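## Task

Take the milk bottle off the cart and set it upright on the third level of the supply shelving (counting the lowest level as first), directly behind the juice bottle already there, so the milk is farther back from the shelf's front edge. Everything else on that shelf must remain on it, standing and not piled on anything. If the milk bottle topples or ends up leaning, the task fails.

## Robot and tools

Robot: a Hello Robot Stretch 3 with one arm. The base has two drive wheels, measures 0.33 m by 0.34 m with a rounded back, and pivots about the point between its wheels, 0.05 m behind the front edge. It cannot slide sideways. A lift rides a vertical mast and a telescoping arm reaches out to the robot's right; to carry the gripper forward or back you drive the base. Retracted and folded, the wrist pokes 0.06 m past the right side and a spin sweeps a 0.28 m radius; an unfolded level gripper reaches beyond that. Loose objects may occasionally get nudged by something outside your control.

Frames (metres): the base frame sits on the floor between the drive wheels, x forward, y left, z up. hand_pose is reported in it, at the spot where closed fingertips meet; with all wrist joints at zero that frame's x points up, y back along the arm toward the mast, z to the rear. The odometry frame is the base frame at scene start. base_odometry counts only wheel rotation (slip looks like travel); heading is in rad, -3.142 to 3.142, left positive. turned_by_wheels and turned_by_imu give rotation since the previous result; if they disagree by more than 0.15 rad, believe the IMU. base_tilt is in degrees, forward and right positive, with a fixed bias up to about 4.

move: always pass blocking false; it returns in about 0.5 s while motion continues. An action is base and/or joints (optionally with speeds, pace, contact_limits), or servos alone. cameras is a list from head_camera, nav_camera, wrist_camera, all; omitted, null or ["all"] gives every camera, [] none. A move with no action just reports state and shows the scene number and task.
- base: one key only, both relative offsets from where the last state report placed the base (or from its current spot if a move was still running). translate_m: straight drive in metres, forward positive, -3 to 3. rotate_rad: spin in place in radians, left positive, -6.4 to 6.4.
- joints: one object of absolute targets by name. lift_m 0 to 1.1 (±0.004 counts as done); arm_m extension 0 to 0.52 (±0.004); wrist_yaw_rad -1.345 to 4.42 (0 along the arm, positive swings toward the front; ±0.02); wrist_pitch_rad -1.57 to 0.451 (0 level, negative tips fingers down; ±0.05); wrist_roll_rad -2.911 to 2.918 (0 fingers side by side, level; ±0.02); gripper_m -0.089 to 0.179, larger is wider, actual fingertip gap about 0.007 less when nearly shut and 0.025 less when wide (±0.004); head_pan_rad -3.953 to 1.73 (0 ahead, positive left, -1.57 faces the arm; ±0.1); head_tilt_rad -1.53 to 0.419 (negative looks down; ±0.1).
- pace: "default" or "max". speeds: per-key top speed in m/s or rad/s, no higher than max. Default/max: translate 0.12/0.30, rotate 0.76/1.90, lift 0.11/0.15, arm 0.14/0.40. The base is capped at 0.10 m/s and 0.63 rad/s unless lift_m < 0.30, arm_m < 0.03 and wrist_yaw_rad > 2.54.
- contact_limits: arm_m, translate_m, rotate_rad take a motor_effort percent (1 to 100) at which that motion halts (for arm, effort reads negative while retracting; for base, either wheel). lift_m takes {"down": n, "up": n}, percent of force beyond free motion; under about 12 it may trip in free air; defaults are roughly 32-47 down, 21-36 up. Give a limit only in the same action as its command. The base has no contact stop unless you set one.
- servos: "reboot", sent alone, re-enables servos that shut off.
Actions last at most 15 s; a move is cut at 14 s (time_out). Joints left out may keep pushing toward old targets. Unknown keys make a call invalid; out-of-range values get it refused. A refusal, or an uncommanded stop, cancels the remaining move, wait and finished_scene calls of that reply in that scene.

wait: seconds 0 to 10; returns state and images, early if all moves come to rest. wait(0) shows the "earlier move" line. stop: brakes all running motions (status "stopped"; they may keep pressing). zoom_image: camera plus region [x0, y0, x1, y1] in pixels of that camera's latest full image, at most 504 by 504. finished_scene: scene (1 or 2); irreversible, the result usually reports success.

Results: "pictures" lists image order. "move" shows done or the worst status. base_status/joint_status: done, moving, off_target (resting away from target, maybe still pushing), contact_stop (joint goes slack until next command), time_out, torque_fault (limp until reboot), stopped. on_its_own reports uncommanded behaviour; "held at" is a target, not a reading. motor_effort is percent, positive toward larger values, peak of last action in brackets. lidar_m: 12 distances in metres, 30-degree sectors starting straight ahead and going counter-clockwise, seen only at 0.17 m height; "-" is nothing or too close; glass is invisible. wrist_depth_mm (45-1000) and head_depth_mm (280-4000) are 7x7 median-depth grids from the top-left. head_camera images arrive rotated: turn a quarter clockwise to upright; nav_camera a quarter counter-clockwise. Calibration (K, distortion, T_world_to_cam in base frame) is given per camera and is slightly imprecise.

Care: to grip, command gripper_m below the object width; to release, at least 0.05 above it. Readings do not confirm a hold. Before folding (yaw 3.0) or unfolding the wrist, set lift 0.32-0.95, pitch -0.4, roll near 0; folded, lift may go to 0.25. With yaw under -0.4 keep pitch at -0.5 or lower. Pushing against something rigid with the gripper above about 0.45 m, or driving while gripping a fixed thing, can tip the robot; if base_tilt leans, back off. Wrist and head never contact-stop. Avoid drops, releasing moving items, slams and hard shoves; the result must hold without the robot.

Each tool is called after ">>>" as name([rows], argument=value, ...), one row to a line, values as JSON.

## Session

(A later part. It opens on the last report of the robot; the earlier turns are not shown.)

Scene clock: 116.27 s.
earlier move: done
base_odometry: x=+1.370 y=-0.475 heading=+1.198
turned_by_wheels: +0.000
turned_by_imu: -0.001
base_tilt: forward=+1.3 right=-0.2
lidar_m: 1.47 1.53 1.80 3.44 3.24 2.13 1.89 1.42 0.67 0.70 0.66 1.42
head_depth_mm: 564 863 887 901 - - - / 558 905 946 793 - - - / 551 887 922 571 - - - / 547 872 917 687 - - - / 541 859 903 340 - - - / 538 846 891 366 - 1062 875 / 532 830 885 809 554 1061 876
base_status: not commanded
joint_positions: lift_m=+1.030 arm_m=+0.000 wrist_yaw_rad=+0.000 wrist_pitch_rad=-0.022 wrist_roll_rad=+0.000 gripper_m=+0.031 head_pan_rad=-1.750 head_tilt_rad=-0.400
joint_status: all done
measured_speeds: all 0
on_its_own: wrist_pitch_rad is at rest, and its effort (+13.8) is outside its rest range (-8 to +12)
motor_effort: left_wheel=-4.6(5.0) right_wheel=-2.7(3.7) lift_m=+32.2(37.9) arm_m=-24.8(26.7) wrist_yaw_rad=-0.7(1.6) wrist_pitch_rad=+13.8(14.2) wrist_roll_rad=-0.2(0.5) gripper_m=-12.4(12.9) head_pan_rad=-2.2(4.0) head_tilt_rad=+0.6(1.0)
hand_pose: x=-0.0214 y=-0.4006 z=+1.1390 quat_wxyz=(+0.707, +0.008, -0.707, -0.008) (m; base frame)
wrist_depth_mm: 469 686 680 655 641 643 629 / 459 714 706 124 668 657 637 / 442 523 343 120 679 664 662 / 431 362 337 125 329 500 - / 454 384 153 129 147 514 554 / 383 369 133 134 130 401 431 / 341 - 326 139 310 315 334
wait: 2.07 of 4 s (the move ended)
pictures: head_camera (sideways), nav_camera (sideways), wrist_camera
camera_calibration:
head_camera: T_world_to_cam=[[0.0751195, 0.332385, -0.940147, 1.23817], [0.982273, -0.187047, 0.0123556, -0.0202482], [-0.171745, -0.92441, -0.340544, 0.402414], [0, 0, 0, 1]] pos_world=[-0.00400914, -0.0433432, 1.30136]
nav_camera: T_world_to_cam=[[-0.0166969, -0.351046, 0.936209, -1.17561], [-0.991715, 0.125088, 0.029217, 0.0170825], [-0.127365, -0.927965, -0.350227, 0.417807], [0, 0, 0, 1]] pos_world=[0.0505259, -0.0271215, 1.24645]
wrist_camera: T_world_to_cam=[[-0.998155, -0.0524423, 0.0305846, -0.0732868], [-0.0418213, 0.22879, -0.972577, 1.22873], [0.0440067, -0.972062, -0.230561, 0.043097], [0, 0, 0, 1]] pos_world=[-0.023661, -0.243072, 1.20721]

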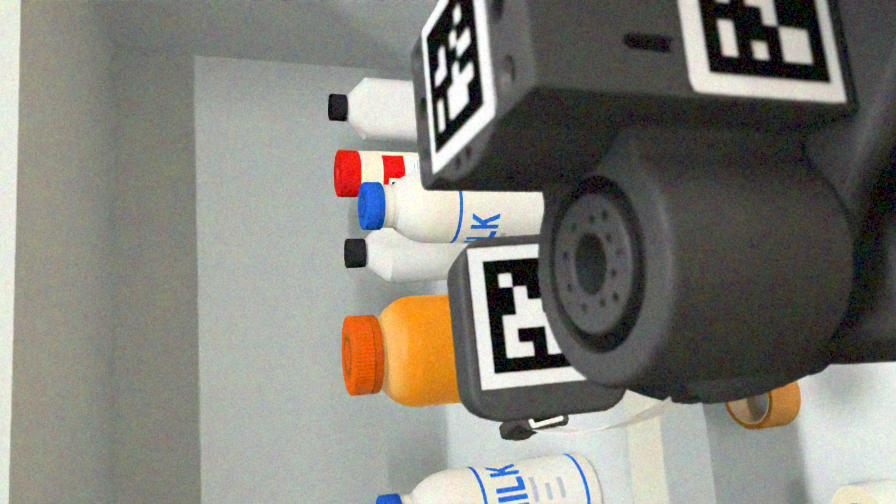

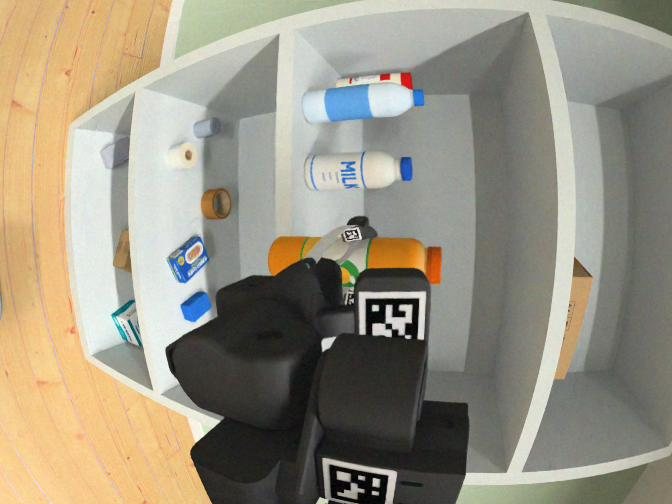

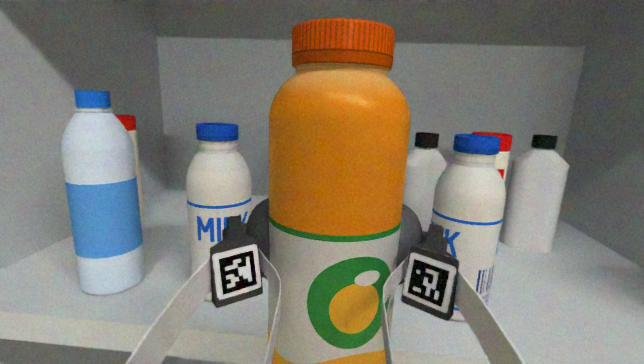

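>>> move(base={"translate_m":-0.273}, blocking=false, cameras=[])

>>> wait(seconds=6, cameras=["wrist_camera","nav_camera"])

Scene clock: 117.07 s.
move: moving
base_odometry: x=+1.365 y=-0.489 heading=+1.198
turned_by_wheels: +0.000
turned_by_imu: +0.000
base_tilt: forward=+1.6 right=-0.3
lidar_m: 1.49 1.55 1.81 3.43 3.22 2.12 1.87 1.42 0.67 0.70 0.67 1.43
head_depth_mm: 564 835 859 873 - - - / 557 903 948 791 - - - / 552 889 930 578 - - - / 546 872 921 575 - - - / 541 861 905 340 - - - / 537 845 890 366 - 1066 873 / 533 832 883 909 562 1063 877
base_status: translate_m moving
joint_positions: lift_m=+1.030 arm_m=+0.000 wrist_yaw_rad=+0.000 wrist_pitch_rad=-0.022 wrist_roll_rad=+0.000 gripper_m=+0.031 head_pan_rad=-1.750 head_tilt_rad=-0.400
joint_status: not commanded
measured_speeds: translate_m=-0.058 rotate_rad=+0.000 lift_m=+0.000 arm_m=+0.000 wrist_yaw_rad=+0.000 wrist_pitch_rad=+0.000 wrist_roll_rad=+0.000 head_pan_rad=+0.000 head_tilt_rad=+0.000
motor_effort: left_wheel=-9.3(9.3) right_wheel=-6.2(7.4) lift_m=+30.6(31.9) arm_m=-23.6(25.9) wrist_yaw_rad=-1.1(1.1) wrist_pitch_rad=+13.5(14.1) wrist_roll_rad=+0.2(0.3) gripper_m=-11.5(12.4) head_pan_rad=-2.6(3.3) head_tilt_rad=+0.5(0.9)
hand_pose: x=-0.0214 y=-0.4006 z=+1.1390 quat_wxyz=(+0.707, +0.008, -0.707, -0.008) (m; base frame)
wrist_depth_mm: 488 690 691 649 648 634 615 / 476 712 707 123 663 655 649 / 440 538 725 120 460 670 - / 347 361 340 124 319 500 - / 448 387 153 129 148 515 558 / 367 371 133 134 130 401 433 / 340 327 326 139 309 316 334
pictures: none
No camera images: "cameras" was empty.

Scene clock: 120.43 s.
earlier move: done
base_odometry: x=+1.271 y=-0.729 heading=+1.198
turned_by_wheels: +0.000
turned_by_imu: -0.001
base_tilt: forward=+1.4 right=-0.3
lidar_m: 1.75 1.82 2.05 3.43 2.84 1.90 1.61 1.42 0.53 0.65 0.75 0.85
head_depth_mm: 911 969 1037 1082 - - - / 426 454 486 505 - - - / 487 545 571 531 - - - / 545 846 900 545 - - - / 540 851 892 340 - - - / 534 839 873 366 - 1056 829 / 531 825 870 710 561 1029 852
base_status: done
joint_positions: lift_m=+1.030 arm_m=+0.000 wrist_yaw_rad=+0.000 wrist_pitch_rad=-0.022 wrist_roll_rad=+0.000 gripper_m=+0.031 head_pan_rad=-1.750 head_tilt_rad=-0.400
joint_status: not commanded
measured_speeds: all 0
on_its_own: wrist_pitch_rad is at rest, and its effort (+13.3) is outside its rest range (-8 to +12)
motor_effort: left_wheel=-3.8(11.8) right_wheel=-3.2(7.4) lift_m=+23.2(31.9) arm_m=-24.4(25.9) wrist_yaw_rad=-0.8(1.2) wrist_pitch_rad=+13.3(14.4) wrist_roll_rad=-0.2(0.4) gripper_m=-11.3(13.0) head_pan_rad=-2.4(3.4) head_tilt_rad=+1.7(1.7)
hand_pose: x=-0.0214 y=-0.4006 z=+1.1390 quat_wxyz=(+0.707, +0.008, -0.707, -0.008) (m; base frame)
wrist_depth_mm: 706 700 673 633 647 - 227 / 724 717 700 124 608 - 235 / 749 738 346 120 579 - 242 / 736 751 336 124 286 279 251 / 517 529 153 129 147 288 259 / 384 411 133 134 130 266 - / 330 320 316 138 310 107 -
wait: 3.37 of 6 s (the move ended)
pictures: nav_camera (sideways), wrist_camera
camera_calibration:
nav_camera: T_world_to_cam=[[-0.0166969, -0.351046, 0.936209, -1.17561], [-0.991715, 0.125088, 0.029217, 0.0170825], [-0.127365, -0.927965, -0.350227, 0.417807], [0, 0, 0, 1]] pos_world=[0.0505259, -0.0271215, 1.24645]
wrist_camera: T_world_to_cam=[[-0.998155, -0.0524423, 0.0305846, -0.0732868], [-0.0418213, 0.22879, -0.972577, 1.22873], [0.0440067, -0.972062, -0.230561, 0.043097], [0, 0, 0, 1]] pos_world=[-0.023661, -0.243072, 1.20721]

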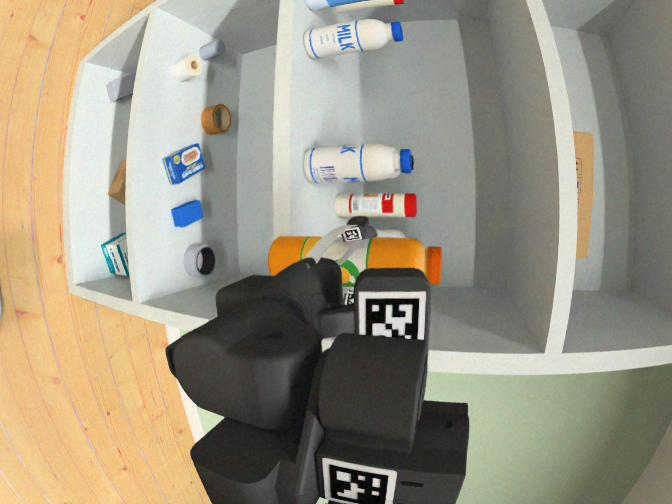

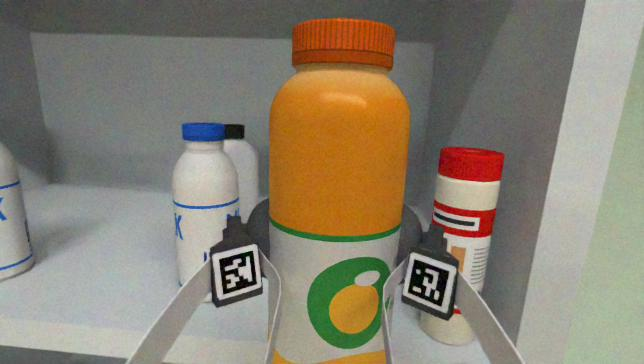

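>>> move(joints={"arm_m":0.178}, contact_limits={"arm_m":38}, blocking=false, cameras=[])

>>> wait(seconds=4, cameras=["nav_camera","wrist_camera"])

>>> move(joints={"lift_m":0.98}, contact_limits={"lift_m":{"down":14}}, speeds={"lift_m":0.03}, blocking=false, cameras=[])

>>> wait(seconds=4, cameras=["nav_camera","wrist_camera"])

Scene clock: 121.47 s.
move: moving
base_odometry: x=+1.271 y=-0.729 heading=+1.198
turned_by_wheels: +0.000
turned_by_imu: +0.000
base_tilt: forward=+1.4 right=-0.2
lidar_m: 1.75 1.82 2.04 3.43 2.85 1.91 1.61 1.42 0.53 0.65 0.75 0.85
head_depth_mm: 909 968 1029 1090 - - - / 426 453 485 - - - - / 487 545 574 - - - - / 545 847 896 543 - - - / 540 853 889 353 - - - / 535 836 877 672 549 1061 850 / 531 824 874 709 563 1029 851
base_status: not commanded
joint_positions: lift_m=+1.030 arm_m=+0.018 wrist_yaw_rad=+0.000 wrist_pitch_rad=-0.022 wrist_roll_rad=+0.000 gripper_m=+0.031 head_pan_rad=-1.750 head_tilt_rad=-0.400
joint_status: arm_m moving
measured_speeds: translate_m=+0.000 rotate_rad=+0.000 lift_m=+0.000 arm_m=+0.068 wrist_yaw_rad=+0.000 wrist_pitch_rad=+0.000 wrist_roll_rad=+0.000 head_pan_rad=+0.000 head_tilt_rad=+0.000
motor_effort: left_wheel=-3.7(3.9) right_wheel=-2.9(3.7) lift_m=+21.3(22.3) arm_m=+26.1(26.8) wrist_yaw_rad=-0.7(1.2) wrist_pitch_rad=+14.0(14.3) wrist_roll_rad=+0.0(0.3) gripper_m=-11.2(12.3) head_pan_rad=-2.7(3.9) head_tilt_rad=+1.1(1.9)
contact_limits: arm_m 38 (drawing in: default 43, maximum 56; extending or still: default 51, maximum 69)
hand_pose: x=-0.0214 y=-0.4183 z=+1.1389 quat_wxyz=(+0.707, +0.008, -0.707, -0.008) (m; base frame)
wrist_depth_mm: 697 678 656 134 629 - 215 / 719 708 683 124 599 - 222 / 740 716 461 121 579 - 229 / 739 740 323 125 277 264 236 / 524 497 153 129 148 272 244 / 390 408 133 134 130 266 254 / 319 305 302 138 298 262 263
pictures: none
No camera images: "cameras" was empty.

Scene clock: 123.53 s.
earlier move: done
base_odometry: x=+1.271 y=-0.729 heading=+1.198
turned_by_wheels: +0.000
turned_by_imu: -0.001
base_tilt: forward=+1.4 right=-0.2
lidar_m: 1.75 1.82 2.05 3.43 2.84 1.89 1.61 1.42 0.53 0.65 0.75 0.85
head_depth_mm: 908 968 1027 - 1223 1309 1387 / 426 453 477 - 1163 1232 1355 / 487 546 523 520 562 680 725 / 546 848 893 - 547 1054 860 / 540 849 888 287 289 1058 869 / 536 838 869 503 575 1061 850 / 531 827 869 710 562 1026 852
base_status: not commanded
joint_positions: lift_m=+1.030 arm_m=+0.178 wrist_yaw_rad=+0.000 wrist_pitch_rad=-0.022 wrist_roll_rad=+0.000 gripper_m=+0.031 head_pan_rad=-1.750 head_tilt_rad=-0.400
joint_status: all done
measured_speeds: all 0
on_its_own: wrist_pitch_rad is at rest, and its effort (+13.2) is outside its rest range (-8 to +12)
motor_effort: left_wheel=-3.8(4.1) right_wheel=-2.7(3.8) lift_m=+20.0(22.3) arm_m=+25.7(27.3) wrist_yaw_rad=-0.5(1.4) wrist_pitch_rad=+13.2(14.6) wrist_roll_rad=+0.1(0.4) gripper_m=-11.2(12.9) head_pan_rad=-2.6(3.9) head_tilt_rad=+1.9(2.4)
contact_limits: arm_m 38 (drawing in: default 43, maximum 56; extending or still: default 51, maximum 69)
hand_pose: x=-0.0214 y=-0.5786 z=+1.1389 quat_wxyz=(+0.707, +0.008, -0.707, -0.008) (m; base frame)
wrist_depth_mm: 536 518 505 485 484 475 220 / 553 540 532 123 494 - 216 / 574 556 542 120 508 - 213 / 165 299 554 124 506 - 210 / 164 196 150 129 143 - 122 / 162 180 133 134 130 - 119 / 169 176 296 139 309 140 123
wait: 2.07 of 4 s (the move ended)
pictures: nav_camera (sideways), wrist_camera
camera_calibration:
nav_camera: T_world_to_cam=[[-0.0166969, -0.351046, 0.936209, -1.17561], [-0.991715, 0.125088, 0.029217, 0.0170825], [-0.127365, -0.927965, -0.350227, 0.417807], [0, 0, 0, 1]] pos_world=[0.0505259, -0.0271215, 1.24645]
wrist_camera: T_world_to_cam=[[-0.998156, -0.0524486, 0.0305701, -0.0826118], [-0.0418214, 0.229074, -0.97251, 1.26952], [0.044004, -0.971995, -0.230845, -0.129657], [0, 0, 0, 1]] pos_world=[-0.023661, -0.421172, 1.20721]

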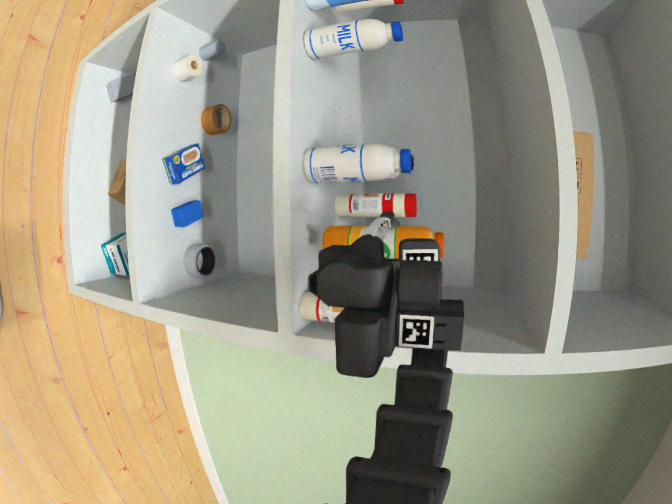

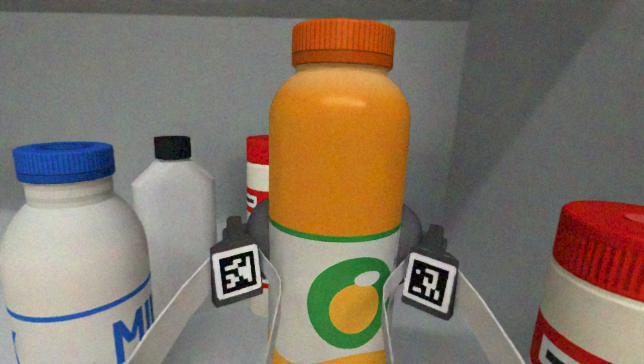

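Scene clock: 124.03 s.
move: moving
base_odometry: x=+1.271 y=-0.729 heading=+1.198
turned_by_wheels: +0.000
turned_by_imu: +0.000
base_tilt: forward=+1.4 right=-0.2
lidar_m: 1.75 1.82 2.04 3.43 2.85 1.90 1.61 1.42 0.53 0.65 0.74 0.85
head_depth_mm: 908 965 1032 - - 1318 1393 / 426 453 481 - 570 1238 1353 / 488 544 534 318 560 678 722 / 546 844 848 - 311 1058 861 / 541 851 890 292 290 1058 869 / 536 840 870 510 576 1069 852 / 531 823 871 709 564 1031 851
base_status: not commanded
joint_positions: lift_m=+1.017 arm_m=+0.178 wrist_yaw_rad=+0.000 wrist_pitch_rad=-0.022 wrist_roll_rad=+0.000 gripper_m=+0.031 head_pan_rad=-1.750 head_tilt_rad=-0.400
joint_status: lift_m moving
measured_speeds: translate_m=+0.000 rotate_rad=+0.000 lift_m=-0.030 arm_m=+0.000 wrist_yaw_rad=+0.000 wrist_pitch_rad=+0.000 wrist_roll_rad=+0.000 head_pan_rad=+0.000 head_tilt_rad=+0.000
motor_effort: left_wheel=-3.8(4.1) right_wheel=-3.2(3.5) lift_m=+19.4(22.1) arm_m=+24.8(25.9) wrist_yaw_rad=-0.9(1.3) wrist_pitch_rad=+13.6(14.5) wrist_roll_rad=-0.1(0.3) gripper_m=-11.9(12.9) head_pan_rad=-2.3(3.4) head_tilt_rad=+2.9(2.9)
contact_limits: arm_m 38 (drawing in: default 43, maximum 56; extending or still: default 51, maximum 69); lift_m down 14 (down: maximum 72; up: maximum 65)
hand_pose: x=-0.0214 y=-0.5786 z=+1.1261 quat_wxyz=(+0.707, +0.008, -0.707, -0.008) (m; base frame)
wrist_depth_mm: 533 521 509 484 480 470 220 / 557 541 531 123 493 - 215 / 569 554 547 120 512 - 213 / 163 296 322 124 502 - 191 / 160 189 150 129 147 - 118 / 163 180 133 134 130 141 119 / 169 175 282 139 291 139 123
pictures: none
No camera images: "cameras" was empty.

Scene clock: 125.63 s.
earlier move: done
base_odometry: x=+1.271 y=-0.729 heading=+1.198
turned_by_wheels: +0.000
turned_by_imu: +0.000
base_tilt: forward=+1.4 right=-0.2
lidar_m: 1.75 1.82 2.05 3.42 2.85 1.90 1.61 1.42 0.53 0.65 0.75 0.85
head_depth_mm: 909 968 1038 1104 - - 1385 / 426 454 486 510 - 622 1354 / 486 544 572 325 290 616 722 / 544 847 900 311 288 988 863 / 539 850 895 368 297 313 870 / 534 839 876 523 550 1062 853 / 531 823 872 711 562 1031 851
base_status: not commanded
joint_positions: lift_m=+0.980 arm_m=+0.178 wrist_yaw_rad=+0.000 wrist_pitch_rad=+0.007 wrist_roll_rad=+0.000 gripper_m=+0.031 head_pan_rad=-1.750 head_tilt_rad=-0.400
joint_status: all done
measured_speeds: all 0
motor_effort: left_wheel=-3.6(4.1) right_wheel=-3.0(3.7) lift_m=+17.3(24.3) arm_m=+24.7(25.9) wrist_yaw_rad=-1.1(1.5) wrist_pitch_rad=+8.4(14.5) wrist_roll_rad=-0.2(0.4) gripper_m=-11.7(12.9) head_pan_rad=-2.0(3.4) head_tilt_rad=+2.6(2.9)
contact_limits: arm_m 38 (drawing in: default 43, maximum 56; extending or still: default 51, maximum 69); lift_m down 14 (down: maximum 72; up: maximum 65)
hand_pose: x=-0.0214 y=-0.5794 z=+1.0964 quat_wxyz=(+0.707, -0.002, -0.707, +0.002) (m; base frame)
wrist_depth_mm: 536 526 510 135 488 - 219 / 158 543 534 125 497 - 217 / 157 294 541 122 512 - 114 / 155 188 324 125 505 - 118 / 157 188 152 129 148 - 117 / 162 177 133 133 130 320 119 / 167 174 246 137 252 140 122
wait: 1.60 of 4 s (the move ended)
pictures: nav_camera (sideways), wrist_camera
camera_calibration:
nav_camera: T_world_to_cam=[[-0.0166969, -0.351046, 0.936209, -1.17561], [-0.991715, 0.125088, 0.029217, 0.0170825], [-0.127365, -0.927965, -0.350227, 0.417807], [0, 0, 0, 1]] pos_world=[0.0505259, -0.0271215, 1.24645]
wrist_camera: T_world_to_cam=[[-0.998156, -0.0515385, 0.0320829, -0.0824796], [-0.04182, 0.200647, -0.978771, 1.21873], [0.044007, -0.978307, -0.202432, -0.17495], [0, 0, 0, 1]] pos_world=[-0.023661, -0.41994, 1.16009]

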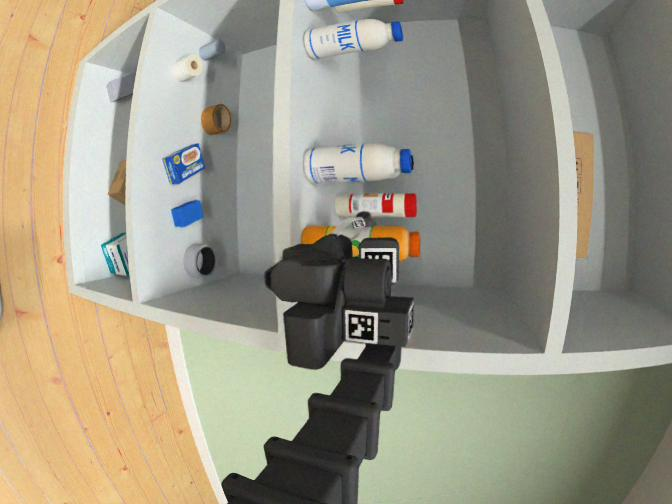

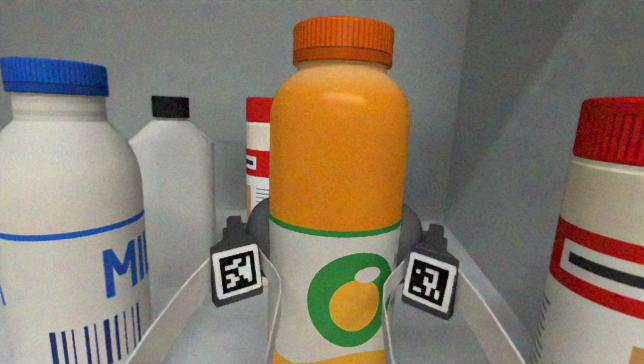

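>>> move(joints={"lift_m":0.976}, contact_limits={"lift_m":{"down":14}}, speeds={"lift_m":0.03}, blocking=false, cameras=[])

>>> wait(seconds=1, cameras=[])

>>> move(joints={"gripper_m":0.117}, blocking=false, cameras=[])

>>> wait(seconds=3, cameras=["wrist_camera"])

>>> move(joints={"arm_m":0.0}, blocking=false, cameras=[])

>>> wait(seconds=4, cameras=["wrist_camera"])

>>> move(base={"translate_m":0.145}, joints={"wrist_pitch_rad":0.02}, blocking=false, cameras=[])

>>> wait(seconds=5, cameras=["wrist_camera"])

Scene clock: 126.77 s.
move: moving
base_odometry: x=+1.271 y=-0.729 heading=+1.198
turned_by_wheels: +0.000
turned_by_imu: +0.000
base_tilt: forward=+1.5 right=-0.1
lidar_m: 1.75 1.82 2.05 3.44 2.84 1.89 1.61 1.42 0.53 0.65 0.74 0.85
head_depth_mm: 909 971 1031 1103 - - 1386 / 426 454 487 515 - 622 1353 / 487 544 573 506 290 615 721 / 545 847 901 304 288 974 861 / 539 850 897 372 294 313 867 / 536 841 878 523 549 1064 850 / 530 825 874 708 563 1032 851
base_status: not commanded
joint_positions: lift_m=+0.976 arm_m=+0.178 wrist_yaw_rad=+0.000 wrist_pitch_rad=+0.021 wrist_roll_rad=+0.000 gripper_m=+0.031 head_pan_rad=-1.750 head_tilt_rad=-0.400
joint_status: lift_m moving
measured_speeds: all 0
motor_effort: left_wheel=-3.7(4.0) right_wheel=-3.0(3.5) lift_m=+15.4(19.5) arm_m=+23.7(24.9) wrist_yaw_rad=-0.2(1.3) wrist_pitch_rad=+5.9(8.3) wrist_roll_rad=-0.1(0.3) gripper_m=-12.0(12.3) head_pan_rad=-2.8(2.9) head_tilt_rad=+2.3(2.8)
contact_limits: arm_m 38 (drawing in: default 43, maximum 56; extending or still: default 51, maximum 69); lift_m down 14 (down: maximum 72; up: maximum 65)
hand_pose: x=-0.0214 y=-0.5797 z=+1.0959 quat_wxyz=(+0.707, -0.007, -0.707, +0.007) (m; base frame)
wrist_depth_mm: 543 526 514 129 493 - 219 / 159 539 535 126 504 - 217 / 157 296 547 123 515 - 114 / 155 187 554 126 507 - 118 / 157 188 152 129 148 - 118 / 162 176 133 133 130 315 119 / 165 173 246 137 254 140 123
pictures: none
No camera images: "cameras" was empty.

Scene clock: 126.83 s.
earlier move: done
base_odometry: x=+1.271 y=-0.729 heading=+1.198
turned_by_wheels: +0.000
turned_by_imu: +0.000
base_tilt: forward=+1.4 right=-0.2
lidar_m: 1.75 1.82 2.05 3.43 2.84 1.90 1.61 1.42 0.53 0.65 0.74 0.85
head_depth_mm: 911 969 1037 1108 - - 1385 / 426 453 486 514 - 621 1353 / 487 544 574 507 290 617 724 / 545 845 900 304 288 970 862 / 541 853 898 371 293 314 870 / 534 840 879 522 550 1060 848 / 531 827 871 710 564 1027 854
base_status: not commanded
joint_positions: lift_m=+0.976 arm_m=+0.178 wrist_yaw_rad=+0.000 wrist_pitch_rad=+0.021 wrist_roll_rad=+0.000 gripper_m=+0.031 head_pan_rad=-1.750 head_tilt_rad=-0.400
joint_status: all done
measured_speeds: all 0
motor_effort: left_wheel=-3.9(4.0) right_wheel=-3.3(3.5) lift_m=+16.6(19.5) arm_m=+23.8(24.9) wrist_yaw_rad=-0.7(1.3) wrist_pitch_rad=+6.0(8.3) wrist_roll_rad=+0.0(0.3) gripper_m=-11.5(12.3) head_pan_rad=-2.4(2.9) head_tilt_rad=+2.6(2.8)
contact_limits: arm_m 38 (drawing in: default 43, maximum 56; extending or still: default 51, maximum 69); lift_m down 14 (down: maximum 72; up: maximum 65)
hand_pose: x=-0.0214 y=-0.5797 z=+1.0959 quat_wxyz=(+0.707, -0.007, -0.707, +0.007) (m; base frame)
wrist_depth_mm: 541 535 515 129 490 - 218 / 159 540 533 126 499 - 217 / 158 296 541 123 514 - 114 / 156 186 557 126 506 - 118 / 157 189 152 129 147 - 118 / 161 176 133 133 130 315 118 / 166 173 245 136 255 140 123
wait: 0.07 of 1 s (the move ended)
pictures: none
No camera images: "cameras" was empty.

Scene clock: 127.33 s.
move: moving
base_odometry: x=+1.271 y=-0.729 heading=+1.198
turned_by_wheels: +0.000
turned_by_imu: +0.000
base_tilt: forward=+1.4 right=-0.1
lidar_m: 1.75 1.82 2.04 3.43 2.85 1.90 1.61 1.42 0.53 0.65 0.74 0.85
head_depth_mm: 908 968 1035 1112 - - 1392 / 426 454 485 514 - 620 1354 / 487 544 573 506 290 615 723 / 545 847 898 304 288 973 860 / 541 854 896 371 294 313 869 / 534 839 875 520 530 1065 850 / 530 828 873 711 563 1028 849
base_status: not commanded
joint_positions: lift_m=+0.976 arm_m=+0.178 wrist_yaw_rad=+0.000 wrist_pitch_rad=+0.022 wrist_roll_rad=+0.000 gripper_m=+0.067 head_pan_rad=-1.750 head_tilt_rad=-0.400
joint_status: gripper_m moving
measured_speeds: all 0
motor_effort: left_wheel=-3.6(4.0) right_wheel=-2.7(3.7) lift_m=+16.5(16.8) arm_m=+23.6(25.2) wrist_yaw_rad=-1.1(1.2) wrist_pitch_rad=+5.6(6.4) wrist_roll_rad=+0.1(0.3) gripper_m=+77.5(77.5) head_pan_rad=-1.9(2.9) head_tilt_rad=+2.1(3.3)
contact_limits: arm_m 38 (drawing in: default 43, maximum 56; extending or still: default 51, maximum 69); lift_m down 14 (down: maximum 72; up: maximum 65)
hand_pose: x=-0.0214 y=-0.5797 z=+1.0962 quat_wxyz=(+0.707, -0.007, -0.707, +0.008) (m; base frame)
wrist_depth_mm: 542 523 517 138 490 - 219 / 162 538 530 127 500 - 217 / 158 297 547 124 513 - 114 / 155 187 322 127 508 - 118 / 157 187 152 129 148 - 117 / 161 174 133 133 132 126 119 / 165 172 245 137 255 141 123
pictures: none
No camera images: "cameras" was empty.

Scene clock: 128.23 s.
earlier move: done
base_odometry: x=+1.271 y=-0.729 heading=+1.198
turned_by_wheels: +0.000
turned_by_imu: +0.000
base_tilt: forward=+1.2 right=-0.2
lidar_m: 1.75 1.82 2.04 3.43 2.84 1.90 1.61 1.42 0.53 0.65 0.75 0.85
head_depth_mm: 910 963 1029 1110 - - 1383 / 426 453 486 513 - 621 1361 / 487 544 572 506 290 615 723 / 544 844 896 304 288 972 862 / 539 852 899 371 293 314 869 / 536 838 879 520 531 1058 850 / 532 825 871 690 563 1034 849
base_status: not commanded
joint_positions: lift_m=+0.976 arm_m=+0.178 wrist_yaw_rad=+0.000 wrist_pitch_rad=+0.025 wrist_roll_rad=+0.000 gripper_m=+0.117 head_pan_rad=-1.750 head_tilt_rad=-0.400
joint_status: all done
measured_speeds: all 0
motor_effort: left_wheel=-3.9(4.1) right_wheel=-2.9(3.8) lift_m=+16.6(16.8) arm_m=+24.0(25.2) wrist_yaw_rad=-0.4(1.4) wrist_pitch_rad=+5.1(6.4) wrist_roll_rad=-0.2(0.3) gripper_m=+0.1(78.3) head_pan_rad=-2.6(3.4) head_tilt_rad=+2.5(3.3)
contact_limits: arm_m 38 (drawing in: default 43, maximum 56; extending or still: default 51, maximum 69); lift_m down 14 (down: maximum 72; up: maximum 65)
hand_pose: x=-0.0214 y=-0.5797 z=+1.0970 quat_wxyz=(+0.707, -0.008, -0.707, +0.009) (m; base frame)
wrist_depth_mm: 541 525 512 500 489 - 219 / 161 545 531 122 496 - 217 / 157 296 550 119 514 - 114 / 156 187 558 122 504 - 118 / 157 170 150 126 143 147 118 / 160 124 151 130 141 123 118 / - 194 257 134 257 249 114
wait: 0.90 of 3 s (the move ended)
pictures: wrist_camera
camera_calibration:
wrist_camera: T_world_to_cam=[[-0.998151, -0.0510509, 0.0329866, -0.0832101], [-0.0418205, 0.183014, -0.98222, 1.21293], [0.0441062, -0.981784, -0.184811, -0.196571], [0, 0, 0, 1]] pos_world=[-0.0236611, -0.419221, 1.15778]

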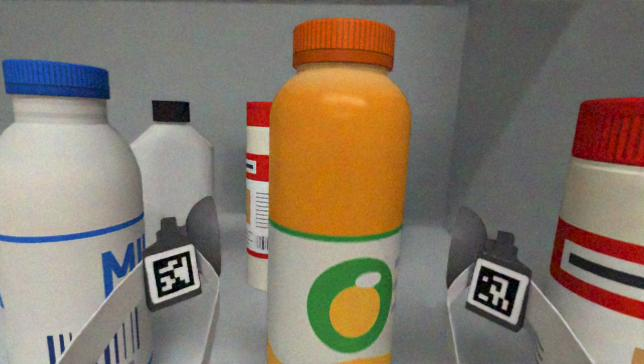

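Scene clock: 128.73 s.
move: moving
base_odometry: x=+1.271 y=-0.729 heading=+1.198
turned_by_wheels: +0.000
turned_by_imu: +0.000
base_tilt: forward=+1.4 right=-0.2
lidar_m: 1.75 1.82 2.05 3.42 2.85 1.91 1.61 1.42 0.53 0.65 0.75 0.85
head_depth_mm: 907 968 1035 1101 - - 1386 / 426 454 485 515 - 621 1350 / 486 545 573 509 318 689 722 / 545 845 898 516 - 974 861 / 540 850 898 358 289 295 868 / 535 840 876 516 531 1066 850 / 531 823 869 687 561 1027 851
base_status: not commanded
joint_positions: lift_m=+0.976 arm_m=+0.160 wrist_yaw_rad=+0.000 wrist_pitch_rad=+0.025 wrist_roll_rad=+0.000 gripper_m=+0.117 head_pan_rad=-1.750 head_tilt_rad=-0.400
joint_status: arm_m moving
measured_speeds: translate_m=+0.000 rotate_rad=+0.000 lift_m=+0.000 arm_m=-0.068 wrist_yaw_rad=+0.000 wrist_pitch_rad=+0.000 wrist_roll_rad=+0.000 head_pan_rad=+0.000 head_tilt_rad=+0.000
motor_effort: left_wheel=-3.5(3.9) right_wheel=-2.7(3.4) lift_m=+16.6(16.8) arm_m=-25.4(26.0) wrist_yaw_rad=-1.0(1.2) wrist_pitch_rad=+4.9(5.7) wrist_roll_rad=+0.0(0.3) gripper_m=+0.1(1.2) head_pan_rad=-2.2(3.2) head_tilt_rad=+2.8(3.2)
contact_limits: lift_m down 14 (down: maximum 72; up: maximum 65)
hand_pose: x=-0.0214 y=-0.5621 z=+1.0971 quat_wxyz=(+0.707, -0.008, -0.707, +0.009) (m; base frame)
wrist_depth_mm: 556 543 531 513 504 - 217 / 170 562 546 136 512 - 215 / 171 304 557 134 519 - 120 / 165 187 344 137 541 - 127 / 169 178 159 142 154 145 125 / 175 124 301 146 161 129 129 / - 199 259 151 267 247 126
pictures: none
No camera images: "cameras" was empty.

Scene clock: 130.80 s.
earlier move: done
base_odometry: x=+1.271 y=-0.729 heading=+1.198
turned_by_wheels: +0.000
turned_by_imu: -0.001
base_tilt: forward=+1.4 right=-0.2
lidar_m: 1.75 1.82 2.06 3.44 2.86 1.90 1.61 1.41 0.53 0.65 0.75 0.85
head_depth_mm: 912 970 1035 1113 1197 - - / 426 453 487 528 1138 - - / 486 544 572 535 561 - - / 544 843 896 800 554 - - / 541 854 896 540 562 - - / 535 840 880 686 576 1067 849 / 530 824 872 709 551 1029 851
base_status: not commanded
joint_positions: lift_m=+0.976 arm_m=+0.000 wrist_yaw_rad=+0.000 wrist_pitch_rad=+0.026 wrist_roll_rad=+0.000 gripper_m=+0.117 head_pan_rad=-1.750 head_tilt_rad=-0.400
joint_status: all done
measured_speeds: all 0
motor_effort: left_wheel=-4.0(4.3) right_wheel=-2.6(3.8) lift_m=+16.7(16.8) arm_m=-25.2(26.6) wrist_yaw_rad=-0.6(1.4) wrist_pitch_rad=+5.2(5.7) wrist_roll_rad=+0.1(0.4) gripper_m=-0.2(1.5) head_pan_rad=-1.6(3.2) head_tilt_rad=+3.1(3.5)
contact_limits: lift_m down 14 (down: maximum 72; up: maximum 65)
hand_pose: x=-0.0214 y=-0.4017 z=+1.0972 quat_wxyz=(+0.707, -0.009, -0.707, +0.009) (m; base frame)
wrist_depth_mm: 719 698 683 668 662 - 232 / 730 723 697 682 671 - 238 / 753 743 464 299 684 271 244 / 682 760 349 310 662 277 250 / 450 462 360 319 507 150 258 / 325 124 319 324 349 129 265 / - 829 302 293 288 280 -
wait: 2.07 of 4 s (the move ended)
pictures: wrist_camera
camera_calibration:
wrist_camera: T_world_to_cam=[[-0.998151, -0.0510217, 0.0330273, -0.0741613], [-0.0418188, 0.182205, -0.982371, 1.18041], [0.0441045, -0.981936, -0.184002, -0.0226696], [0, 0, 0, 1]] pos_world=[-0.0236611, -0.24112, 1.15788]

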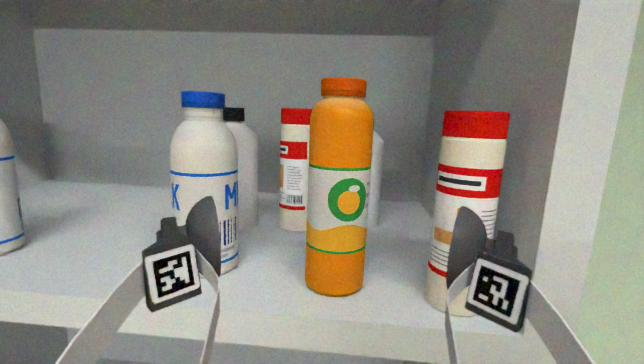

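Scene clock: 131.30 s.
move: moving
base_odometry: x=+1.276 y=-0.715 heading=+1.198
turned_by_wheels: +0.000
turned_by_imu: +0.000
base_tilt: forward=+0.8 right=-0.6
lidar_m: 1.74 1.81 2.03 3.42 2.87 1.91 1.63 1.42 0.54 0.65 0.76 0.84
head_depth_mm: 903 968 1038 1110 1203 - - / 432 456 487 524 563 - - / 498 593 622 544 564 - - / 545 856 912 860 560 - - / 538 854 896 532 560 - - / 533 838 880 701 605 1060 876 / 530 827 872 689 545 1027 852
base_status: translate_m moving
joint_positions: lift_m=+0.976 arm_m=+0.000 wrist_yaw_rad=+0.000 wrist_pitch_rad=+0.004 wrist_roll_rad=+0.000 gripper_m=+0.117 head_pan_rad=-1.750 head_tilt_rad=-0.400
joint_status: wrist_pitch_rad moving
measured_speeds: translate_m=+0.058 rotate_rad=+0.000 lift_m=+0.000 arm_m=+0.000 wrist_yaw_rad=+0.000 wrist_pitch_rad=+0.000 wrist_roll_rad=+0.000 head_pan_rad=+0.000 head_tilt_rad=+0.000
motor_effort: left_wheel=+5.6(7.3) right_wheel=+8.5(8.9) lift_m=+16.6(16.8) arm_m=-25.4(25.6) wrist_yaw_rad=-0.8(1.1) wrist_pitch_rad=+3.1(4.6) wrist_roll_rad=+0.2(0.3) gripper_m=-0.1(0.9) head_pan_rad=-1.8(3.4) head_tilt_rad=+3.8(3.8)
contact_limits: lift_m down 14 (down: maximum 72; up: maximum 65)
hand_pose: x=-0.0214 y=-0.4013 z=+1.0916 quat_wxyz=(+0.707, -0.001, -0.707, +0.001) (m; base frame)
wrist_depth_mm: 710 692 686 668 641 - 230 / 732 719 694 679 666 - 237 / 757 745 331 462 663 273 243 / 620 718 336 329 607 280 250 / 401 437 346 331 438 149 257 / 320 124 305 321 333 123 265 / - 842 823 299 290 281 -
pictures: none
No camera images: "cameras" was empty.

Scene clock: 133.37 s.
earlier move: done
base_odometry: x=+1.324 y=-0.594 heading=+1.198
turned_by_wheels: +0.000
turned_by_imu: +0.000
base_tilt: forward=+1.4 right=-0.2
lidar_m: 1.61 1.67 1.88 3.44 3.05 2.02 1.76 1.42 0.60 0.69 0.74 0.75
head_depth_mm: 545 603 613 563 591 - - / 555 772 799 792 596 - - / 548 888 927 555 572 - - / 544 872 913 763 601 - - / 539 859 902 558 578 - - / 535 840 887 686 605 1069 842 / 531 831 880 912 607 994 878
base_status: done
joint_positions: lift_m=+0.976 arm_m=+0.000 wrist_yaw_rad=+0.000 wrist_pitch_rad=+0.004 wrist_roll_rad=+0.000 gripper_m=+0.117 head_pan_rad=-1.750 head_tilt_rad=-0.400
joint_status: all done
measured_speeds: all 0
motor_effort: left_wheel=-0.6(7.3) right_wheel=+10.2(12.1) lift_m=+16.6(16.9) arm_m=-25.0(25.6) wrist_yaw_rad=-1.1(1.4) wrist_pitch_rad=+3.4(4.6) wrist_roll_rad=-0.3(0.4) gripper_m=-0.7(1.7) head_pan_rad=-2.0(3.4) head_tilt_rad=+3.9(4.2)
contact_limits: lift_m down 14 (down: maximum 72; up: maximum 65)
hand_pose: x=-0.0214 y=-0.4013 z=+1.0915 quat_wxyz=(+0.707, -0.001, -0.707, +0.001) (m; base frame)
wrist_depth_mm: 573 698 688 668 657 642 - / 558 714 698 686 670 617 - / 374 736 733 323 500 287 283 / 378 380 732 325 485 297 284 / 379 352 392 336 469 300 296 / 325 123 306 328 332 128 306 / - 853 839 805 294 287 279
wait: 2.07 of 5 s (the move ended)
pictures: wrist_camera
camera_calibration:
wrist_camera: T_world_to_cam=[[-0.998156, -0.0516373, 0.0319211, -0.0730152], [-0.0418206, 0.203738, -0.978132, 1.17886], [0.0440046, -0.977663, -0.205522, 0.00184719], [0, 0, 0, 1]] pos_world=[-0.023661, -0.242144, 1.1558]

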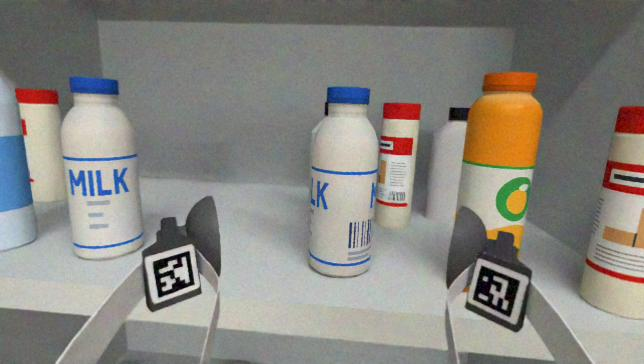

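>>> move(joints={"arm_m":0.193,"lift_m":0.978}, contact_limits={"arm_m":38}, blocking=false, cameras=[])

>>> wait(seconds=4, cameras=["wrist_camera"])

>>> move(joints={"gripper_m":0.03}, blocking=false, cameras=[])

>>> wait(seconds=3, cameras=["wrist_camera"])

>>> move(joints={"lift_m":1.03,"wrist_pitch_rad":0.06}, blocking=false, cameras=[])

>>> wait(seconds=3, cameras=["wrist_camera"])

>>> move(joints={"arm_m":0.0}, blocking=false, cameras=[])

>>> wait(seconds=4, cameras=["wrist_camera"])

Scene clock: 134.53 s.
move: moving
base_odometry: x=+1.324 y=-0.594 heading=+1.198
turned_by_wheels: +0.000
turned_by_imu: +0.000
base_tilt: forward=+1.3 right=-0.3
lidar_m: 1.61 1.67 1.88 3.45 3.05 2.02 1.76 1.42 0.60 0.69 0.74 0.75
head_depth_mm: 545 604 613 564 591 - - / 556 775 798 793 627 - - / 549 885 929 555 584 - - / 543 870 910 761 554 - - / 539 856 900 559 574 - - / 535 844 888 687 606 1062 831 / 530 829 878 912 553 992 877
base_status: not commanded
joint_positions: lift_m=+0.978 arm_m=+0.018 wrist_yaw_rad=+0.000 wrist_pitch_rad=+0.003 wrist_roll_rad=+0.000 gripper_m=+0.117 head_pan_rad=-1.750 head_tilt_rad=-0.400
joint_status: lift_m moving; arm_m moving
measured_speeds: translate_m=+0.000 rotate_rad=+0.000 lift_m=+0.000 arm_m=+0.068 wrist_yaw_rad=+0.000 wrist_pitch_rad=+0.000 wrist_roll_rad=+0.000 head_pan_rad=+0.000 head_tilt_rad=+0.000
motor_effort: left_wheel=-0.6(0.8) right_wheel=+9.9(9.9) lift_m=+34.4(36.7) arm_m=+26.4(26.4) wrist_yaw_rad=-1.1(1.1) wrist_pitch_rad=+3.7(4.3) wrist_roll_rad=+0.2(0.3) gripper_m=-0.7(1.1) head_pan_rad=-2.5(3.2) head_tilt_rad=+3.7(4.5)
contact_limits: arm_m 38 (drawing in: default 43, maximum 56; extending or still: default 51, maximum 69)
hand_pose: x=-0.0214 y=-0.4189 z=+1.0934 quat_wxyz=(+0.707, -0.001, -0.707, +0.001) (m; base frame)
wrist_depth_mm: 569 691 669 658 640 633 - / 523 700 683 671 656 623 - / 321 720 715 309 491 272 - / 333 580 716 310 471 281 - / 375 342 396 324 442 283 291 / 314 124 305 322 333 129 305 / - 840 294 286 281 271 272
pictures: none
No camera images: "cameras" was empty.

Scene clock: 136.70 s.
earlier move: done
base_odometry: x=+1.324 y=-0.594 heading=+1.198
turned_by_wheels: +0.000
turned_by_imu: -0.001
base_tilt: forward=+1.4 right=-0.2
lidar_m: 1.61 1.67 1.88 3.43 3.06 2.02 1.76 1.42 0.60 0.69 0.74 0.75
head_depth_mm: 546 605 615 564 - - 711 / 556 771 801 820 - 910 842 / 550 884 928 344 301 1053 871 / 545 871 913 298 299 1024 850 / 540 855 898 327 312 989 854 / 535 842 889 669 536 1065 840 / 532 829 880 911 608 1025 877
base_status: not commanded
joint_positions: lift_m=+0.978 arm_m=+0.193 wrist_yaw_rad=+0.000 wrist_pitch_rad=+0.003 wrist_roll_rad=+0.000 gripper_m=+0.117 head_pan_rad=-1.750 head_tilt_rad=-0.400
joint_status: all done
measured_speeds: all 0
motor_effort: left_wheel=-0.5(0.9) right_wheel=+9.5(10.4) lift_m=+33.9(39.7) arm_m=+25.4(27.6) wrist_yaw_rad=-1.2(1.5) wrist_pitch_rad=+3.1(4.8) wrist_roll_rad=-0.2(0.4) gripper_m=-0.6(1.4) head_pan_rad=-2.8(3.5) head_tilt_rad=+3.9(4.7)
contact_limits: arm_m 38 (drawing in: default 43, maximum 56; extending or still: default 51, maximum 69)
hand_pose: x=-0.0214 y=-0.5943 z=+1.0934 quat_wxyz=(+0.707, -0.001, -0.707, +0.001) (m; base frame)
wrist_depth_mm: 527 513 502 490 477 470 457 / 549 534 520 130 487 484 473 / 558 552 536 134 272 318 469 / 574 568 557 129 278 323 141 / 427 436 155 130 139 321 140 / 313 124 291 134 139 129 143 / - 237 251 139 238 250 136
wait: 2.17 of 4 s (the move ended)
pictures: wrist_camera
camera_calibration:
wrist_camera: T_world_to_cam=[[-0.998155, -0.0516652, 0.0318809, -0.0830076], [-0.0418234, 0.204544, -0.977963, 1.2202], [0.0440056, -0.977493, -0.206328, -0.185445], [0, 0, 0, 1]] pos_world=[-0.023661, -0.435145, 1.1577]

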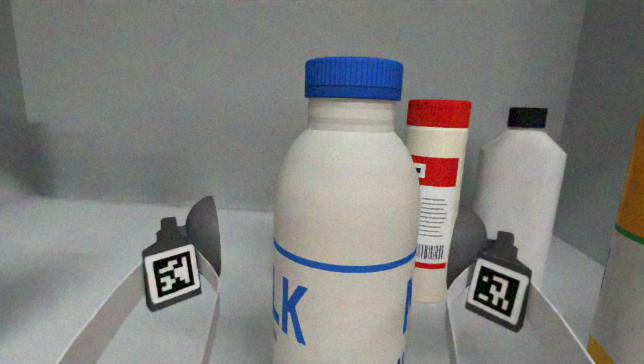

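Scene clock: 137.20 s.
move: moving
base_odometry: x=+1.324 y=-0.594 heading=+1.198
turned_by_wheels: +0.000
turned_by_imu: +0.000
base_tilt: forward=+1.3 right=-0.2
lidar_m: 1.61 1.67 1.88 3.42 3.06 2.02 1.75 1.42 0.60 0.69 0.74 0.75
head_depth_mm: 545 603 612 564 - - 713 / 556 771 800 821 - 909 845 / 551 883 927 344 301 1052 871 / 544 867 910 297 299 1021 847 / 539 854 906 327 312 993 853 / 535 843 887 555 549 1061 843 / 530 830 881 910 607 1030 878
base_status: not commanded
joint_positions: lift_m=+0.978 arm_m=+0.193 wrist_yaw_rad=-0.001 wrist_pitch_rad=+0.003 wrist_roll_rad=+0.000 gripper_m=+0.080 head_pan_rad=-1.750 head_tilt_rad=-0.400
joint_status: gripper_m moving
measured_speeds: translate_m=+0.000 rotate_rad=+0.000 lift_m=+0.000 arm_m=+0.000 wrist_yaw_rad=-0.040 wrist_pitch_rad=+0.000 wrist_roll_rad=+0.000 head_pan_rad=+0.000 head_tilt_rad=+0.000
motor_effort: left_wheel=-0.5(0.8) right_wheel=+9.8(10.1) lift_m=+33.8(34.2) arm_m=+25.2(26.0) wrist_yaw_rad=+0.9(1.0) wrist_pitch_rad=+3.9(3.9) wrist_roll_rad=+0.0(0.5) gripper_m=-80.4(80.4) head_pan_rad=-1.5(3.1) head_tilt_rad=+4.4(4.7)
contact_limits: arm_m 38 (drawing in: default 43, maximum 56; extending or still: default 51, maximum 69)
hand_pose: x=-0.0217 y=-0.5943 z=+1.0934 quat_wxyz=(+0.707, -0.001, -0.707, +0.000) (m; base frame)
wrist_depth_mm: 529 517 504 488 482 470 459 / 550 525 512 130 493 483 472 / 557 549 537 134 273 316 470 / 574 564 557 130 278 320 140 / 431 441 152 129 139 328 139 / 312 287 133 134 133 326 144 / 255 230 252 139 154 240 148
pictures: none
No camera images: "cameras" was empty.

Scene clock: 138.10 s.
earlier move: done
base_odometry: x=+1.324 y=-0.594 heading=+1.198
turned_by_wheels: +0.000
turned_by_imu: +0.000
base_tilt: forward=+1.3 right=-0.1
lidar_m: 1.61 1.67 1.89 3.43 3.07 2.03 1.76 1.42 0.60 0.69 0.74 0.75
head_depth_mm: 547 604 614 565 - - 713 / 556 771 799 822 - 910 843 / 549 884 924 344 301 1050 864 / 545 869 911 298 300 1019 845 / 540 856 899 327 312 993 853 / 535 843 892 551 548 1056 839 / 531 828 881 912 607 1028 878
base_status: not commanded
joint_positions: lift_m=+0.978 arm_m=+0.193 wrist_yaw_rad=-0.006 wrist_pitch_rad=+0.003 wrist_roll_rad=+0.000 gripper_m=+0.031 head_pan_rad=-1.750 head_tilt_rad=-0.400
joint_status: all done
measured_speeds: all 0
motor_effort: left_wheel=-0.7(1.2) right_wheel=+9.4(10.2) lift_m=+33.3(34.2) arm_m=+23.1(26.0) wrist_yaw_rad=+4.7(5.0) wrist_pitch_rad=+3.5(4.3) wrist_roll_rad=+0.2(0.5) gripper_m=-13.9(86.7) head_pan_rad=-1.6(3.5) head_tilt_rad=+4.6(5.1)
contact_limits: arm_m 38 (drawing in: default 43, maximum 56; extending or still: default 51, maximum 69)
hand_pose: x=-0.0229 y=-0.5943 z=+1.0934 quat_wxyz=(+0.707, -0.003, -0.707, -0.001) (m; base frame)
wrist_depth_mm: 525 516 503 489 479 467 459 / 542 530 513 130 489 480 470 / 564 545 531 133 275 327 464 / 569 570 555 127 283 319 137 / 430 435 151 129 140 332 136 / 309 316 134 133 131 327 141 / 246 107 250 139 249 262 140
wait: 0.90 of 3 s (the move ended)
pictures: wrist_camera
camera_calibration:
wrist_camera: T_world_to_cam=[[-0.998451, -0.0456282, 0.0318509, -0.0808467], [-0.0405564, 0.204798, -0.977964, 1.22032], [0.0380998, -0.97774, -0.206331, -0.185655], [0, 0, 0, 1]] pos_world=[-0.0241564, -0.43513, 1.1577]

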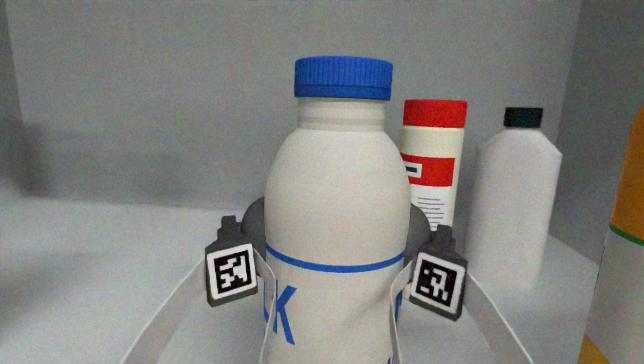

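Scene clock: 138.60 s.
move: moving
base_odometry: x=+1.324 y=-0.594 heading=+1.198
turned_by_wheels: +0.000
turned_by_imu: +0.000
base_tilt: forward=+1.4 right=-0.1
lidar_m: 1.61 1.67 1.89 3.43 3.05 2.02 1.76 1.41 0.60 0.69 0.74 0.75
head_depth_mm: 546 603 613 548 - 744 710 / 556 769 800 - 780 899 843 / 550 888 926 331 295 1094 867 / 545 866 912 289 289 1096 846 / 540 854 899 297 309 1026 853 / 535 842 885 533 550 1064 840 / 531 830 880 913 607 1028 879
base_status: not commanded
joint_positions: lift_m=+1.003 arm_m=+0.193 wrist_yaw_rad=-0.001 wrist_pitch_rad=-0.011 wrist_roll_rad=+0.000 gripper_m=+0.031 head_pan_rad=-1.750 head_tilt_rad=-0.400
joint_status: lift_m moving; wrist_pitch_rad moving
measured_speeds: translate_m=+0.000 rotate_rad=+0.000 lift_m=+0.097 arm_m=+0.000 wrist_yaw_rad=+0.000 wrist_pitch_rad=+0.000 wrist_roll_rad=+0.000 head_pan_rad=+0.000 head_tilt_rad=+0.000
motor_effort: left_wheel=-0.8(1.1) right_wheel=+10.0(10.3) lift_m=+39.9(41.1) arm_m=+21.6(23.8) wrist_yaw_rad=-0.4(4.6) wrist_pitch_rad=+13.8(14.3) wrist_roll_rad=+0.2(0.2) gripper_m=-14.3(15.1) head_pan_rad=-1.5(2.7) head_tilt_rad=+4.7(5.0)
contact_limits: arm_m 38 (drawing in: default 43, maximum 56; extending or still: default 51, maximum 69)
hand_pose: x=-0.0216 y=-0.5939 z=+1.1150 quat_wxyz=(+0.707, +0.004, -0.707, -0.004) (m; base frame)
wrist_depth_mm: 523 515 502 490 480 466 456 / 546 527 521 133 490 481 473 / 561 549 538 134 279 493 482 / 584 569 551 128 282 323 140 / 462 474 150 129 142 332 138 / 340 344 135 133 131 338 143 / 280 253 275 138 273 279 142
pictures: none
No camera images: "cameras" was empty.

Scene clock: 139.40 s.
earlier move: off_target
base_odometry: x=+1.324 y=-0.594 heading=+1.198
turned_by_wheels: +0.000
turned_by_imu: +0.000
base_tilt: forward=+1.2 right=-0.1
lidar_m: 1.61 1.67 1.88 3.42 3.09 2.02 1.76 1.42 0.60 0.69 0.74 0.75
head_depth_mm: 546 604 621 - - 680 710 / 557 771 796 - 596 898 843 / 551 885 926 327 565 1092 870 / 545 870 910 285 552 1098 847 / 541 857 892 291 306 1066 853 / 535 843 880 446 576 1066 837 / 531 829 879 910 606 1027 877
base_status: not commanded
joint_positions: lift_m=+1.030 arm_m=+0.193 wrist_yaw_rad=-0.001 wrist_pitch_rad=-0.011 wrist_roll_rad=+0.000 gripper_m=+0.031 head_pan_rad=-1.750 head_tilt_rad=-0.400
joint_status: wrist_pitch_rad off_target (ended at -0.011, target +0.060); the others done
measured_speeds: all 0
on_its_own: wrist_pitch_rad is at rest, and its effort (+13.6) is outside its rest range (-8 to +12)
motor_effort: left_wheel=-1.0(1.1) right_wheel=+9.6(10.3) lift_m=+38.8(41.1) arm_m=+19.6(23.8) wrist_yaw_rad=+0.3(4.6) wrist_pitch_rad=+13.6(14.3) wrist_roll_rad=+0.3(0.5) gripper_m=-14.1(15.1) head_pan_rad=-2.6(3.2) head_tilt_rad=+4.6(5.4)
contact_limits: arm_m 38 (drawing in: default 43, maximum 56; extending or still: default 51, maximum 69)
hand_pose: x=-0.0216 y=-0.5939 z=+1.1417 quat_wxyz=(+0.707, +0.004, -0.707, -0.004) (m; base frame)
wrist_depth_mm: 524 519 503 488 475 472 457 / 545 534 520 131 487 478 476 / 561 546 541 133 497 501 484 / 576 568 558 128 284 333 - / 527 546 150 129 141 332 - / 391 417 132 133 131 337 142 / 310 289 317 138 316 332 142
wait: 0.80 of 3 s (the move ended)
pictures: wrist_camera
camera_calibration:
wrist_camera: T_world_to_cam=[[-0.998199, -0.0512873, 0.0311243, -0.0835744], [-0.0416218, 0.218408, -0.974969, 1.27225], [0.0432058, -0.974509, -0.22015, -0.15762], [0, 0, 0, 1]] pos_world=[-0.0236604, -0.435758, 1.20831]

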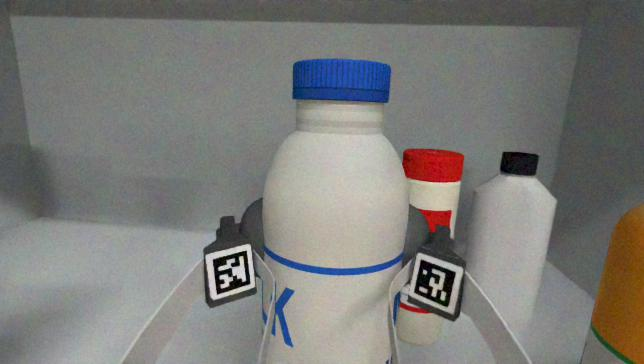

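Scene clock: 139.90 s.
move: moving
base_odometry: x=+1.324 y=-0.594 heading=+1.198
turned_by_wheels: +0.000
turned_by_imu: +0.000
base_tilt: forward=+1.3 right=-0.3
lidar_m: 1.61 1.67 1.89 3.43 3.06 2.02 1.76 1.42 0.60 0.69 0.74 0.75
head_depth_mm: 546 604 617 - 590 682 708 / 556 771 795 - 596 903 843 / 550 885 919 539 567 1095 869 / 544 870 911 - 549 1095 848 / 542 857 897 285 289 1060 851 / 536 842 880 504 575 1064 840 / 531 830 877 914 608 1029 876
base_status: not commanded
joint_positions: lift_m=+1.030 arm_m=+0.175 wrist_yaw_rad=-0.001 wrist_pitch_rad=-0.012 wrist_roll_rad=+0.000 gripper_m=+0.031 head_pan_rad=-1.750 head_tilt_rad=-0.400
joint_status: arm_m moving
measured_speeds: translate_m=+0.000 rotate_rad=+0.000 lift_m=+0.000 arm_m=-0.068 wrist_yaw_rad=+0.000 wrist_pitch_rad=+0.000 wrist_roll_rad=+0.000 head_pan_rad=+0.000 head_tilt_rad=+0.000
motor_effort: left_wheel=-0.7(1.2) right_wheel=+9.1(9.6) lift_m=+38.9(39.1) arm_m=-26.1(26.1) wrist_yaw_rad=+0.1(0.4) wrist_pitch_rad=+13.8(14.3) wrist_roll_rad=+0.0(0.3) gripper_m=-14.1(15.1) head_pan_rad=-2.0(2.7) head_tilt_rad=+5.2(5.7)
hand_pose: x=-0.0216 y=-0.5762 z=+1.1416 quat_wxyz=(+0.707, +0.004, -0.707, -0.005) (m; base frame)
wrist_depth_mm: 543 524 520 496 489 479 469 / 554 542 525 130 506 494 477 / 573 563 551 132 519 511 - / 599 582 567 128 296 346 146 / 530 547 150 129 142 344 144 / 392 421 132 133 131 354 144 / 311 290 316 139 315 331 149
pictures: none
No camera images: "cameras" was empty.

Scene clock: 142.07 s.
earlier move: done
base_odometry: x=+1.324 y=-0.594 heading=+1.198
turned_by_wheels: +0.000
turned_by_imu: -0.001
base_tilt: forward=+1.4 right=-0.2
lidar_m: 1.61 1.67 1.89 3.44 3.05 2.02 1.76 1.42 0.60 0.69 0.74 0.75
head_depth_mm: 546 604 614 547 - - - / 555 769 800 821 - - - / 549 885 925 549 - - - / 545 872 914 779 - - - / 540 860 901 347 - - - / 535 843 887 671 534 1063 829 / 531 828 878 913 606 1027 875
base_status: not commanded
joint_positions: lift_m=+1.030 arm_m=+0.000 wrist_yaw_rad=-0.001 wrist_pitch_rad=-0.012 wrist_roll_rad=+0.000 gripper_m=+0.031 head_pan_rad=-1.750 head_tilt_rad=-0.400
joint_status: all done
measured_speeds: all 0
on_its_own: wrist_pitch_rad is at rest, and its effort (+13.8) is outside its rest range (-8 to +12)
motor_effort: left_wheel=-1.4(1.4) right_wheel=+8.7(9.7) lift_m=+39.0(39.2) arm_m=-25.8(26.8) wrist_yaw_rad=-0.1(0.6) wrist_pitch_rad=+13.8(14.3) wrist_roll_rad=+0.0(0.3) gripper_m=-14.0(15.5) head_pan_rad=-0.8(3.0) head_tilt_rad=+5.1(6.0)
hand_pose: x=-0.0216 y=-0.4009 z=+1.1416 quat_wxyz=(+0.707, +0.004, -0.707, -0.005) (m; base frame)
wrist_depth_mm: 569 701 682 671 650 626 - / 571 721 702 132 664 657 - / 534 736 718 133 681 309 - / 402 383 747 128 492 299 295 / 400 381 150 129 141 308 295 / 386 370 132 133 131 320 305 / 335 320 320 138 316 329 312
wait: 2.17 of 4 s (the move ended)
pictures: wrist_camera
camera_calibration:
wrist_camera: T_world_to_cam=[[-0.998199, -0.0512971, 0.0311089, -0.0736597], [-0.0416258, 0.218789, -0.974884, 1.23009], [0.0432024, -0.974423, -0.22053, 0.0309401], [0, 0, 0, 1]] pos_world=[-0.0236604, -0.242759, 1.20831]

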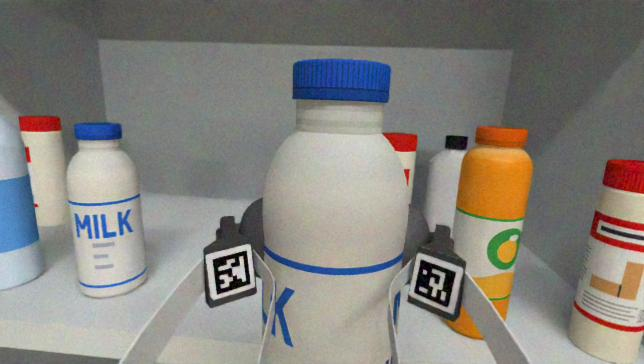

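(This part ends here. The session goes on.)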